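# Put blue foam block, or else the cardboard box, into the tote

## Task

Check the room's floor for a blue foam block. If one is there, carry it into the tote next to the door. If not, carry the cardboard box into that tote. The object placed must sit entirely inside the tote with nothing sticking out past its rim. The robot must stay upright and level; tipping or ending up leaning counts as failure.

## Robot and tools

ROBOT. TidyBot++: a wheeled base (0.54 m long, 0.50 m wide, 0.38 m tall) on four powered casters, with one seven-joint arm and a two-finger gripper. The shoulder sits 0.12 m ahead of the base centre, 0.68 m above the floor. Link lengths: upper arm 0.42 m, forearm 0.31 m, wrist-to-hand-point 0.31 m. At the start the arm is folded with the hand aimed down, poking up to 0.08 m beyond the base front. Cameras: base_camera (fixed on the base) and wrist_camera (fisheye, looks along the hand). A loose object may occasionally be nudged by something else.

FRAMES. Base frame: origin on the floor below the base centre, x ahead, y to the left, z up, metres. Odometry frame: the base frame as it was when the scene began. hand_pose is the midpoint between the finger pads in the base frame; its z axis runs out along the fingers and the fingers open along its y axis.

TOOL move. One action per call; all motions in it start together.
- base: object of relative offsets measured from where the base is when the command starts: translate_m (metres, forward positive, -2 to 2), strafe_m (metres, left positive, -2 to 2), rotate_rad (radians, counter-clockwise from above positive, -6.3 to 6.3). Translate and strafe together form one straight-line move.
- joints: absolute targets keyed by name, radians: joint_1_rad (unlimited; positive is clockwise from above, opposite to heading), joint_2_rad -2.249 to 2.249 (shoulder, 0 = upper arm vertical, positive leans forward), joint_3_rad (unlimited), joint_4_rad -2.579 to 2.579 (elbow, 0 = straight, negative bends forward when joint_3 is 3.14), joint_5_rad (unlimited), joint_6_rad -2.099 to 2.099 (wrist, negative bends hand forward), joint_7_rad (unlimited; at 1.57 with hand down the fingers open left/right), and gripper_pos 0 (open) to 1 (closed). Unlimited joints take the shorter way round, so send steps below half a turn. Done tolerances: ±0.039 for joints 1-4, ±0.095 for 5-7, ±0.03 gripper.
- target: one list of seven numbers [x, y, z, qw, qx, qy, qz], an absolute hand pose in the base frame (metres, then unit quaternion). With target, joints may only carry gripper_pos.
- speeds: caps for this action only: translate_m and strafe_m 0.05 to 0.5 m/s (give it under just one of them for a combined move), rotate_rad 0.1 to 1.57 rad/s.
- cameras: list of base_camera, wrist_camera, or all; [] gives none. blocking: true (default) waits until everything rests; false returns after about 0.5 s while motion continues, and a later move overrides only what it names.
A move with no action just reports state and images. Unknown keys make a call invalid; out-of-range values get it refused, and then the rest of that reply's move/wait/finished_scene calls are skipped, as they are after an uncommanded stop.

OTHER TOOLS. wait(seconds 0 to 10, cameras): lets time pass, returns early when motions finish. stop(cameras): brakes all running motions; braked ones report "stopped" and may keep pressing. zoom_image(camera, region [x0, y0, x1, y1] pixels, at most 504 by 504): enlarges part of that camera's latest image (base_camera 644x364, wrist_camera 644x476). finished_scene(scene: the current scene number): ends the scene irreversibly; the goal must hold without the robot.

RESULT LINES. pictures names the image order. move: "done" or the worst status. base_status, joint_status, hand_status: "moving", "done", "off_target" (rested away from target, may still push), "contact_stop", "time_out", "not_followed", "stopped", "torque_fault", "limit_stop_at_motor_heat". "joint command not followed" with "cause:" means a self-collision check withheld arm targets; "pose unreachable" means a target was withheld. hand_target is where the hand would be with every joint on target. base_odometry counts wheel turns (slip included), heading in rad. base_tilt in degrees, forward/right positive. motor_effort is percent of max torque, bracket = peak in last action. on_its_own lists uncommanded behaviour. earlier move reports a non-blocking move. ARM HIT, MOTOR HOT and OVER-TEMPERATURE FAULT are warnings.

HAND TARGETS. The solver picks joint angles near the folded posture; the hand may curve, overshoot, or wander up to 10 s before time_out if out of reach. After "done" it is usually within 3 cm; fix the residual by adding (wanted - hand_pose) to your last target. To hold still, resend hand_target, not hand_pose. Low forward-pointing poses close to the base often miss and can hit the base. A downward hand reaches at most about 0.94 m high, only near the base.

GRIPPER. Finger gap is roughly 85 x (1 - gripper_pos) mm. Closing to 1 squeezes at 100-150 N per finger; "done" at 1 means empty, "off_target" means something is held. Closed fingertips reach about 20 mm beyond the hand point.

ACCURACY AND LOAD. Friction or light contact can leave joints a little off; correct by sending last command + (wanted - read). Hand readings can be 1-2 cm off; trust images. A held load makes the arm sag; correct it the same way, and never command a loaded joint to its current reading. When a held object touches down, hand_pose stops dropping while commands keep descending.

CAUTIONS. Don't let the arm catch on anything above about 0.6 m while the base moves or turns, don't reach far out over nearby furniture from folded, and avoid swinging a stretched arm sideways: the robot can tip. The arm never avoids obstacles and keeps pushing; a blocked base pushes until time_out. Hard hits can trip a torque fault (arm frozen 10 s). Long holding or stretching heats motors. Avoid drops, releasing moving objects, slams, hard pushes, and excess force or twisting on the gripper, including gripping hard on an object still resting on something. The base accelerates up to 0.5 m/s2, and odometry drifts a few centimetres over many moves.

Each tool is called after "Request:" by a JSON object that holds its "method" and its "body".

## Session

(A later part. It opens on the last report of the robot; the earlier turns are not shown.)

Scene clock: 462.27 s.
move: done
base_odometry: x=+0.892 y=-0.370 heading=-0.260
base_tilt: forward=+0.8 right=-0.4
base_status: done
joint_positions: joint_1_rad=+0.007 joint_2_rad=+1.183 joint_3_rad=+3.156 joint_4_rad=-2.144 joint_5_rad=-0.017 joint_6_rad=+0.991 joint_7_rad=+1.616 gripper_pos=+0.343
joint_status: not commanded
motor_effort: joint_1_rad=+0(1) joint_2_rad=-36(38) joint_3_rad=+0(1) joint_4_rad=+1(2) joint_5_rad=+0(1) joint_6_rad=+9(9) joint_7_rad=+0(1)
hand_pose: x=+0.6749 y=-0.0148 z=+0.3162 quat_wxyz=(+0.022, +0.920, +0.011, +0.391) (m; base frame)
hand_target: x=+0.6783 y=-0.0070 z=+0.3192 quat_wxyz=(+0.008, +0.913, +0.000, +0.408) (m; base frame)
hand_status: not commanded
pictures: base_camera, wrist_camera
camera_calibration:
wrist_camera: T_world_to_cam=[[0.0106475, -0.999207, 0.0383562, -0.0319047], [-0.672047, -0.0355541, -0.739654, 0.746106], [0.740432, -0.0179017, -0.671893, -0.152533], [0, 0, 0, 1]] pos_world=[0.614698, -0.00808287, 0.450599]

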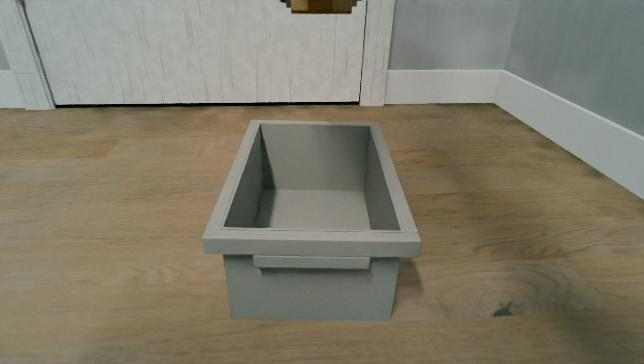

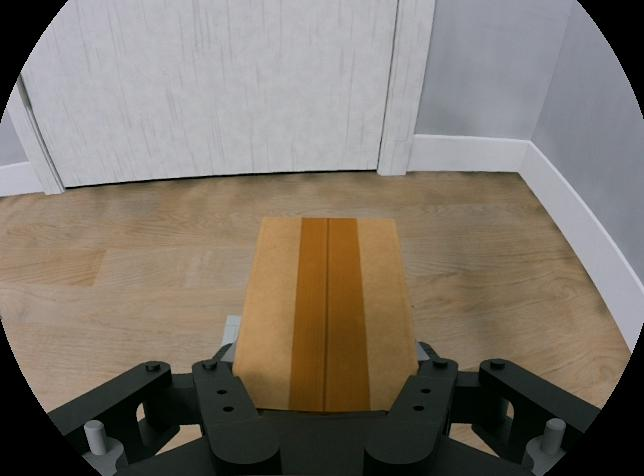

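Request:
{"method": "move", "body": {"base": {"translate_m":0.03}, "speeds": {"translate_m":0.1}, "cameras": []}}

Request:
{"method": "move", "body": {"joints": {"joint_2_rad":1.45,"joint_4_rad":-1.9,"joint_6_rad":0.96}, "cameras": []}}

Request:
{"method": "move", "body": {"joints": {"joint_2_rad":1.676,"joint_4_rad":-1.676,"joint_6_rad":0.932}}}

Scene clock: 477.27 s.
move: done
base_odometry: x=+0.922 y=-0.378 heading=-0.260
base_tilt: forward=+0.8 right=-0.4
base_status: done
joint_positions: joint_1_rad=+0.007 joint_2_rad=+1.183 joint_3_rad=+3.156 joint_4_rad=-2.147 joint_5_rad=-0.017 joint_6_rad=+0.993 joint_7_rad=+1.616 gripper_pos=+0.343
joint_status: not commanded
motor_effort: joint_1_rad=+0(1) joint_2_rad=-36(37) joint_3_rad=+0(1) joint_4_rad=+1(3) joint_5_rad=+0(1) joint_6_rad=+8(9) joint_7_rad=+0(1)
hand_pose: x=+0.6738 y=-0.0147 z=+0.3160 quat_wxyz=(+0.022, +0.920, +0.011, +0.391) (m; base frame)
hand_target: x=+0.6783 y=-0.0070 z=+0.3192 quat_wxyz=(+0.008, +0.913, +0.000, +0.408) (m; base frame)
hand_status: not commanded
pictures: none
No camera images: "cameras" was empty.

Scene clock: 478.57 s.
move: done
base_odometry: x=+0.922 y=-0.378 heading=-0.260
base_tilt: forward=+0.8 right=-0.4
base_status: not commanded
joint_positions: joint_1_rad=+0.007 joint_2_rad=+1.441 joint_3_rad=+3.156 joint_4_rad=-1.918 joint_5_rad=-0.017 joint_6_rad=+0.993 joint_7_rad=+1.616 gripper_pos=+0.343
joint_status: all done
motor_effort: joint_1_rad=+0(1) joint_2_rad=-38(41) joint_3_rad=+1(1) joint_4_rad=+0(2) joint_5_rad=+0(1) joint_6_rad=+8(9) joint_7_rad=-1(1)
hand_pose: x=+0.6864 y=-0.0148 z=+0.2070 quat_wxyz=(+0.022, +0.926, +0.012, +0.378) (m; base frame)
hand_target: x=+0.6842 y=-0.0071 z=+0.1974 quat_wxyz=(+0.007, +0.930, +0.002, +0.367) (m; base frame)
hand_status: not commanded
pictures: none
No camera images: "cameras" was empty.

Scene clock: 480.13 s.
move: done
base_odometry: x=+0.922 y=-0.378 heading=-0.260
base_tilt: forward=+0.8 right=-0.4
base_status: not commanded
joint_positions: joint_1_rad=+0.007 joint_2_rad=+1.670 joint_3_rad=+3.156 joint_4_rad=-1.692 joint_5_rad=-0.017 joint_6_rad=+0.975 joint_7_rad=+1.616 gripper_pos=+0.343
joint_status: all done
motor_effort: joint_1_rad=+0(1) joint_2_rad=-38(42) joint_3_rad=+1(1) joint_4_rad=+0(2) joint_5_rad=+0(1) joint_6_rad=+8(9) joint_7_rad=-1(1)
hand_pose: x=+0.6818 y=-0.0143 z=+0.1063 quat_wxyz=(+0.021, +0.930, +0.014, +0.368) (m; base frame)
hand_target: x=+0.6774 y=-0.0067 z=+0.0964 quat_wxyz=(+0.007, +0.936, +0.003, +0.353) (m; base frame)
hand_status: not commanded
pictures: base_camera, wrist_camera
camera_calibration:
wrist_camera: T_world_to_cam=[[0.0188264, -0.999102, 0.0379477, -0.0290689], [-0.708944, -0.0401027, -0.704123, 0.616744], [0.705013, -0.0136467, -0.709063, -0.270519], [0, 0, 0, 1]] pos_world=[0.628504, -0.00800143, 0.243553]

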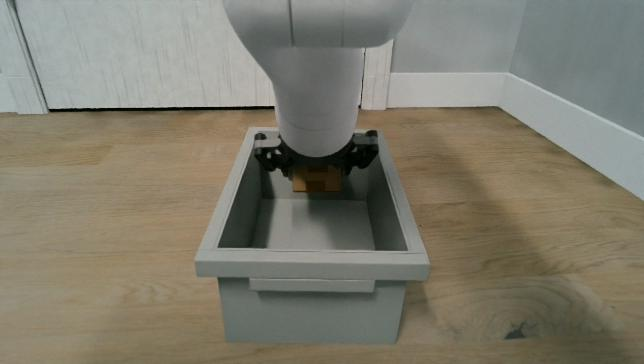

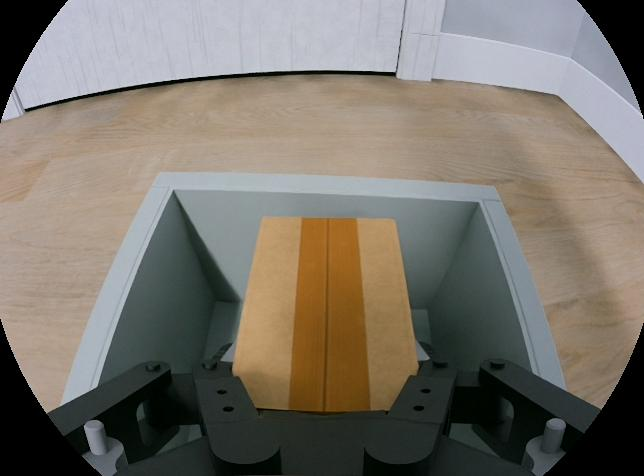

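Request:
{"method": "move", "body": {"joints": {"joint_2_rad":1.78,"joint_4_rad":-1.549,"joint_6_rad":0.92}}}

Scene clock: 495.77 s.
move: done
base_odometry: x=+0.922 y=-0.378 heading=-0.260
base_tilt: forward=+0.8 right=-0.4
base_status: not commanded
joint_positions: joint_1_rad=+0.007 joint_2_rad=+1.768 joint_3_rad=+3.156 joint_4_rad=-1.563 joint_5_rad=-0.017 joint_6_rad=+0.965 joint_7_rad=+1.616 gripper_pos=+0.343
joint_status: all done
motor_effort: joint_1_rad=+0(1) joint_2_rad=-39(41) joint_3_rad=+1(1) joint_4_rad=+1(1) joint_5_rad=+1(1) joint_6_rad=+9(9) joint_7_rad=+0(2)
hand_pose: x=+0.6903 y=-0.0139 z=+0.0682 quat_wxyz=(+0.020, +0.925, +0.015, +0.378) (m; base frame)
hand_target: x=+0.6802 y=-0.0063 z=+0.0540 quat_wxyz=(+0.006, +0.934, +0.004, +0.358) (m; base frame)
hand_status: not commanded
pictures: base_camera, wrist_camera
camera_calibration:
wrist_camera: T_world_to_cam=[[0.0196868, -0.999081, 0.0380782, -0.0279598], [-0.69328, -0.0410834, -0.719497, 0.586203], [0.7204, -0.0122342, -0.693451, -0.315161], [0, 0, 0, 1]] pos_world=[0.633994, -0.00770661, 0.204287]

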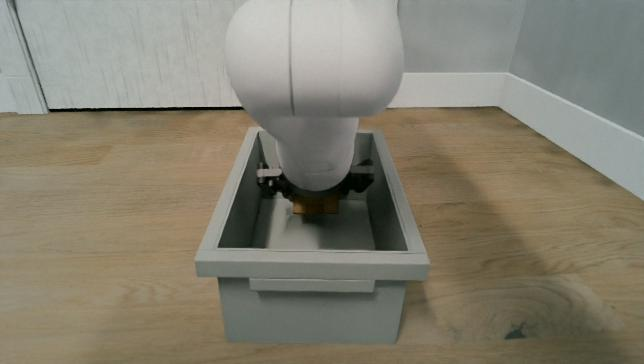

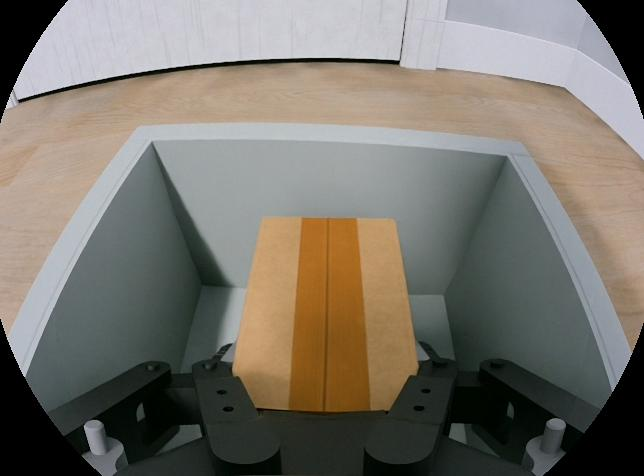

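Request:
{"method": "move", "body": {"joints": {"joint_2_rad":1.835,"joint_4_rad":-1.483,"joint_6_rad":0.915}}}

Scene clock: 502.00 s.
move: done
base_odometry: x=+0.922 y=-0.378 heading=-0.260
base_tilt: forward=+0.8 right=-0.4
base_status: not commanded
joint_positions: joint_1_rad=+0.007 joint_2_rad=+1.820 joint_3_rad=+3.156 joint_4_rad=-1.494 joint_5_rad=-0.017 joint_6_rad=+0.961 joint_7_rad=+1.616 gripper_pos=+0.343
joint_status: all done
motor_effort: joint_1_rad=+0(1) joint_2_rad=-38(40) joint_3_rad=+1(1) joint_4_rad=+1(2) joint_5_rad=+0(1) joint_6_rad=+8(9) joint_7_rad=-1(1)
hand_pose: x=+0.6936 y=-0.0137 z=+0.0488 quat_wxyz=(+0.020, +0.923, +0.015, +0.384) (m; base frame)
hand_target: x=+0.6796 y=-0.0060 z=+0.0322 quat_wxyz=(+0.006, +0.933, +0.004, +0.361) (m; base frame)
hand_status: not commanded
pictures: base_camera, wrist_camera
camera_calibration:
wrist_camera: T_world_to_cam=[[0.0200379, -0.999069, 0.038209, -0.0272722], [-0.683776, -0.0415757, -0.728507, 0.568373], [0.729417, -0.0115287, -0.683972, -0.337671], [0, 0, 0, 1]] pos_world=[0.63549, -0.0075092, 0.184148]

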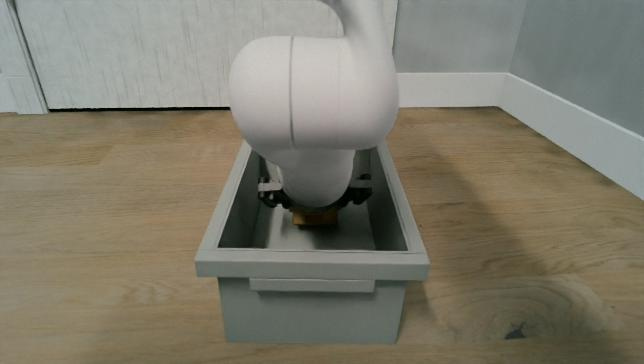

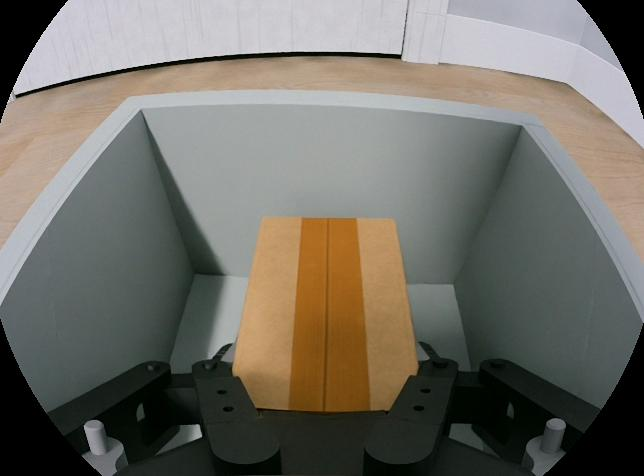

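Request:
{"method": "move", "body": {"joints": {"joint_2_rad":1.86,"joint_4_rad":-1.452,"joint_6_rad":0.915}, "cameras": ["wrist_camera"]}}

Scene clock: 505.40 s.
move: done
base_odometry: x=+0.922 y=-0.378 heading=-0.260
base_tilt: forward=+0.8 right=-0.4
base_status: not commanded
joint_positions: joint_1_rad=+0.007 joint_2_rad=+1.843 joint_3_rad=+3.156 joint_4_rad=-1.462 joint_5_rad=-0.017 joint_6_rad=+0.961 joint_7_rad=+1.616 gripper_pos=+0.343
joint_status: all done
motor_effort: joint_1_rad=+0(0) joint_2_rad=-38(39) joint_3_rad=+0(1) joint_4_rad=+1(2) joint_5_rad=+0(1) joint_6_rad=+8(9) joint_7_rad=-1(1)
hand_pose: x=+0.6958 y=-0.0135 z=+0.0410 quat_wxyz=(+0.020, +0.921, +0.015, +0.388) (m; base frame)
hand_target: x=+0.6799 y=-0.0059 z=+0.0230 quat_wxyz=(+0.006, +0.931, +0.004, +0.364) (m; base frame)
hand_status: not commanded
pictures: wrist_camera
camera_calibration:
wrist_camera: T_world_to_cam=[[0.0201434, -0.999065, 0.0382473, -0.0269513], [-0.677603, -0.041771, -0.734241, 0.56014], [0.735152, -0.0111264, -0.677811, -0.348896], [0, 0, 0, 1]] pos_world=[0.636587, -0.00741052, 0.175823]

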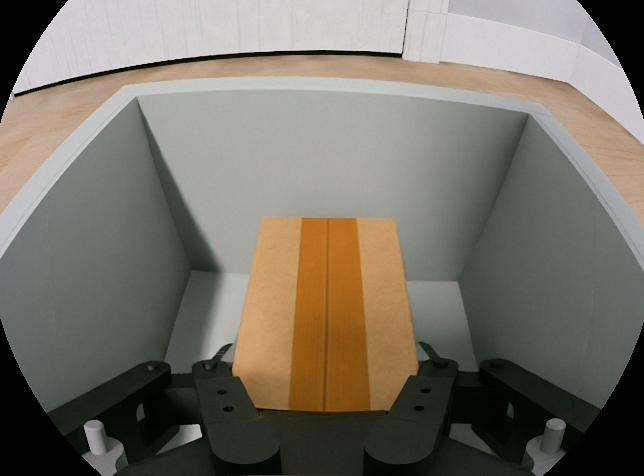

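Request:
{"method": "move", "body": {"joints": {"joint_2_rad":1.88,"joint_4_rad":-1.428,"joint_6_rad":0.915}, "cameras": ["base_camera"]}}

Request:
{"method": "move", "body": {"joints": {"gripper_pos":0.22}}}

Scene clock: 509.83 s.
move: done
base_odometry: x=+0.922 y=-0.378 heading=-0.260
base_tilt: forward=+0.9 right=-0.4
base_status: not commanded
joint_positions: joint_1_rad=+0.007 joint_2_rad=+1.862 joint_3_rad=+3.156 joint_4_rad=-1.438 joint_5_rad=-0.017 joint_6_rad=+0.960 joint_7_rad=+1.616 gripper_pos=+0.343
joint_status: all done
motor_effort: joint_1_rad=+0(1) joint_2_rad=-38(39) joint_3_rad=+1(1) joint_4_rad=+1(2) joint_5_rad=+1(1) joint_6_rad=+9(9) joint_7_rad=+0(1)
hand_pose: x=+0.6957 y=-0.0134 z=+0.0338 quat_wxyz=(+0.020, +0.921, +0.015, +0.390) (m; base frame)
hand_target: x=+0.6796 y=-0.0058 z=+0.0156 quat_wxyz=(+0.006, +0.931, +0.005, +0.366) (m; base frame)
hand_status: not commanded
pictures: base_camera

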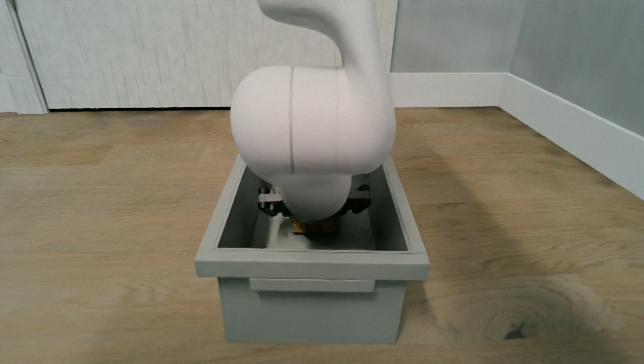

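Scene clock: 510.60 s.
move: done
base_odometry: x=+0.922 y=-0.378 heading=-0.260
base_tilt: forward=+0.8 right=-0.4
base_status: not commanded
joint_positions: joint_1_rad=+0.007 joint_2_rad=+1.862 joint_3_rad=+3.156 joint_4_rad=-1.438 joint_5_rad=-0.017 joint_6_rad=+0.960 joint_7_rad=+1.616 gripper_pos=+0.220
joint_status: all done
motor_effort: joint_1_rad=+0(1) joint_2_rad=-37(38) joint_3_rad=+0(1) joint_4_rad=+1(2) joint_5_rad=+1(1) joint_6_rad=+8(8) joint_7_rad=-1(1)
hand_pose: x=+0.6957 y=-0.0134 z=+0.0338 quat_wxyz=(+0.020, +0.921, +0.015, +0.390) (m; base frame)
hand_target: x=+0.6796 y=-0.0058 z=+0.0156 quat_wxyz=(+0.006, +0.931, +0.005, +0.366) (m; base frame)
hand_status: not commanded
pictures: base_camera, wrist_camera
camera_calibration:
wrist_camera: T_world_to_cam=[[0.02035, -0.99906, 0.0382656, -0.0267875], [-0.674729, -0.041967, -0.736872, 0.552831], [0.737785, -0.0108235, -0.674949, -0.3557], [0, 0, 0, 1]] pos_world=[0.635986, -0.0074116, 0.168311]

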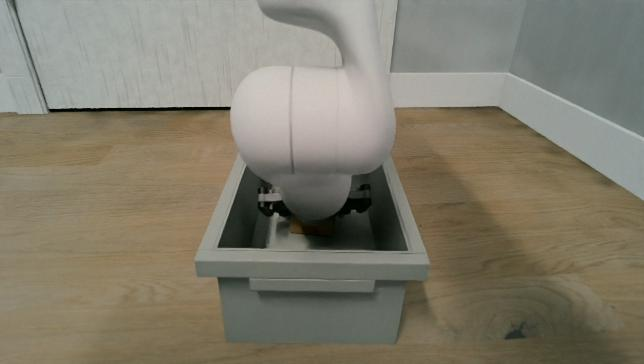

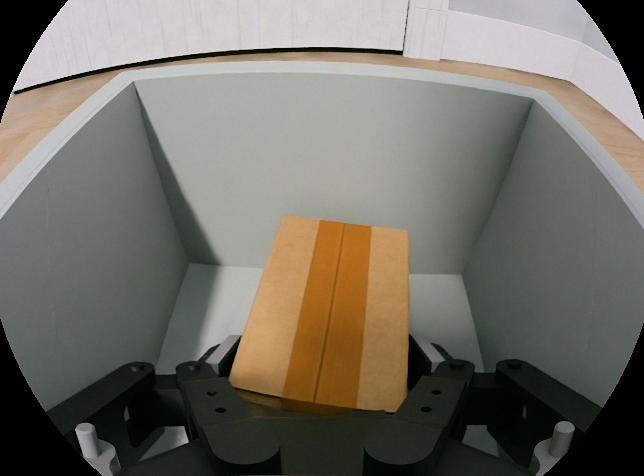

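Request:
{"method": "move", "body": {"joints": {"gripper_pos":0.1}, "cameras": ["wrist_camera"]}}

Request:
{"method": "move", "body": {"joints": {"joint_2_rad":1.68,"joint_4_rad":-1.676,"joint_6_rad":0.932}, "cameras": ["wrist_camera"]}}

Request:
{"method": "move", "body": {"joints": {"joint_2_rad":1.2,"joint_4_rad":-2.15,"joint_6_rad":1.05}}}

Scene clock: 519.00 s.
move: done
base_odometry: x=+0.922 y=-0.378 heading=-0.260
base_tilt: forward=+0.8 right=-0.4
base_status: not commanded
joint_positions: joint_1_rad=+0.007 joint_2_rad=+1.862 joint_3_rad=+3.156 joint_4_rad=-1.438 joint_5_rad=-0.017 joint_6_rad=+0.960 joint_7_rad=+1.616 gripper_pos=+0.100
joint_status: all done
motor_effort: joint_1_rad=+0(1) joint_2_rad=-37(38) joint_3_rad=+1(1) joint_4_rad=+1(1) joint_5_rad=+0(1) joint_6_rad=+7(8) joint_7_rad=-1(1)
hand_pose: x=+0.6957 y=-0.0134 z=+0.0338 quat_wxyz=(+0.020, +0.921, +0.015, +0.390) (m; base frame)
hand_target: x=+0.6796 y=-0.0058 z=+0.0156 quat_wxyz=(+0.006, +0.931, +0.005, +0.366) (m; base frame)
hand_status: not commanded
pictures: wrist_camera
camera_calibration:
wrist_camera: T_world_to_cam=[[0.02035, -0.99906, 0.0382656, -0.0267875], [-0.674729, -0.041967, -0.736872, 0.552831], [0.737785, -0.0108235, -0.674949, -0.3557], [0, 0, 0, 1]] pos_world=[0.635986, -0.0074116, 0.168311]

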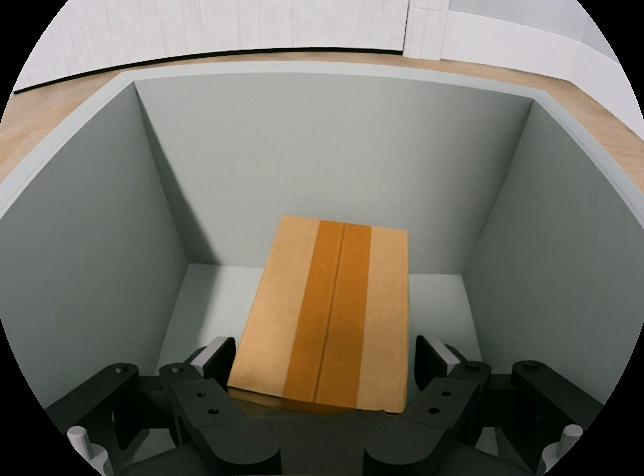

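Scene clock: 520.30 s.
move: done
base_odometry: x=+0.922 y=-0.378 heading=-0.260
base_tilt: forward=+0.8 right=-0.4
base_status: not commanded
joint_positions: joint_1_rad=+0.007 joint_2_rad=+1.672 joint_3_rad=+3.156 joint_4_rad=-1.660 joint_5_rad=-0.017 joint_6_rad=+0.960 joint_7_rad=+1.616 gripper_pos=+0.100
joint_status: all done
motor_effort: joint_1_rad=+0(1) joint_2_rad=-38(39) joint_3_rad=+0(1) joint_4_rad=+0(2) joint_5_rad=+0(1) joint_6_rad=+8(8) joint_7_rad=+0(1)
hand_pose: x=+0.6946 y=-0.0143 z=+0.1069 quat_wxyz=(+0.021, +0.927, +0.014, +0.375) (m; base frame)
hand_target: x=+0.6751 y=-0.0067 z=+0.0941 quat_wxyz=(+0.007, +0.936, +0.003, +0.351) (m; base frame)
hand_status: not commanded
pictures: wrist_camera
camera_calibration:
wrist_camera: T_world_to_cam=[[0.0183686, -0.999105, 0.0380957, -0.029003], [-0.697797, -0.0400984, -0.715172, 0.619646], [0.71606, -0.0134464, -0.697909, -0.287935], [0, 0, 0, 1]] pos_world=[0.639098, -0.00800189, 0.243306]

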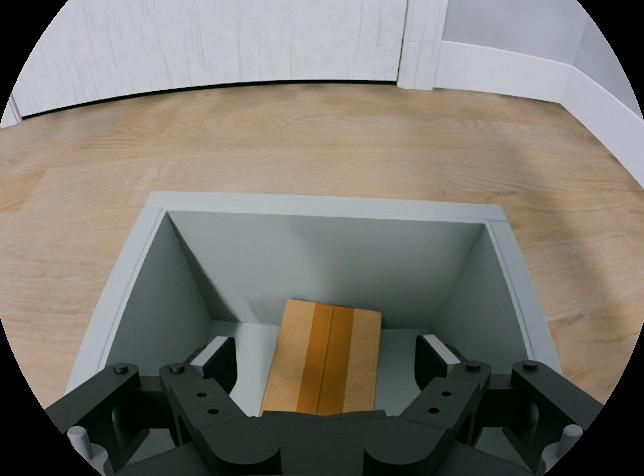

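Scene clock: 522.00 s.
move: done
base_odometry: x=+0.922 y=-0.378 heading=-0.260
base_tilt: forward=+0.8 right=-0.4
base_status: not commanded
joint_positions: joint_1_rad=+0.007 joint_2_rad=+1.201 joint_3_rad=+3.156 joint_4_rad=-2.137 joint_5_rad=-0.017 joint_6_rad=+0.993 joint_7_rad=+1.616 gripper_pos=+0.100
joint_status: all done
motor_effort: joint_1_rad=+0(1) joint_2_rad=-35(41) joint_3_rad=+0(1) joint_4_rad=+0(2) joint_5_rad=+0(1) joint_6_rad=+8(8) joint_7_rad=+1(1)
hand_pose: x=+0.6728 y=-0.0147 z=+0.3081 quat_wxyz=(+0.022, +0.921, +0.011, +0.388) (m; base frame)
hand_target: x=+0.6783 y=-0.0070 z=+0.3192 quat_wxyz=(+0.008, +0.913, +0.000, +0.408) (m; base frame)
hand_status: not commanded
pictures: base_camera, wrist_camera
camera_calibration:
wrist_camera: T_world_to_cam=[[0.0111581, -0.999202, 0.0383489, -0.0319092], [-0.67783, -0.0357533, -0.734349, 0.740887], [0.735134, -0.0178001, -0.677688, -0.151059], [0, 0, 0, 1]] pos_world=[0.6136, -0.00808348, 0.442922]

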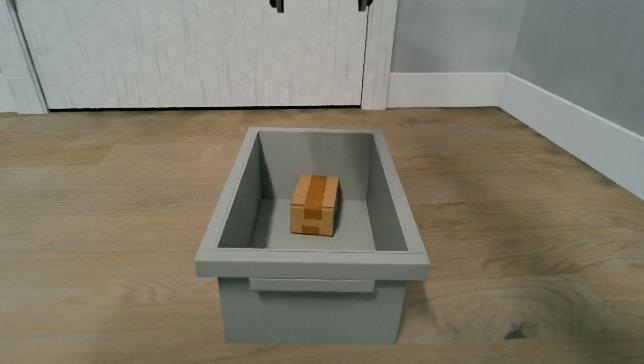

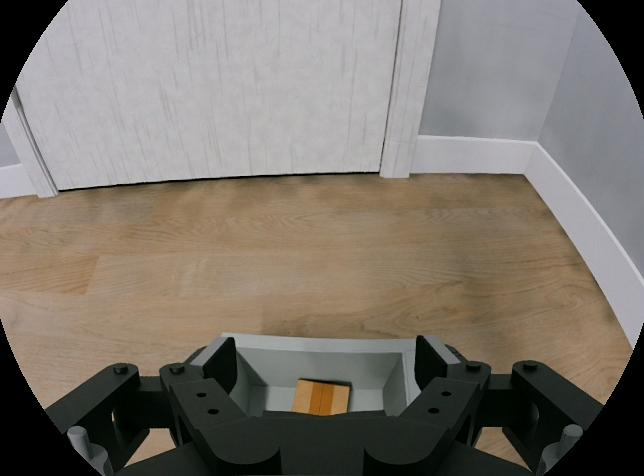

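Box is in the tote.

Request:
{"method": "finished_scene", "body": {"scene": 2}}

The scene is finished: the task was done.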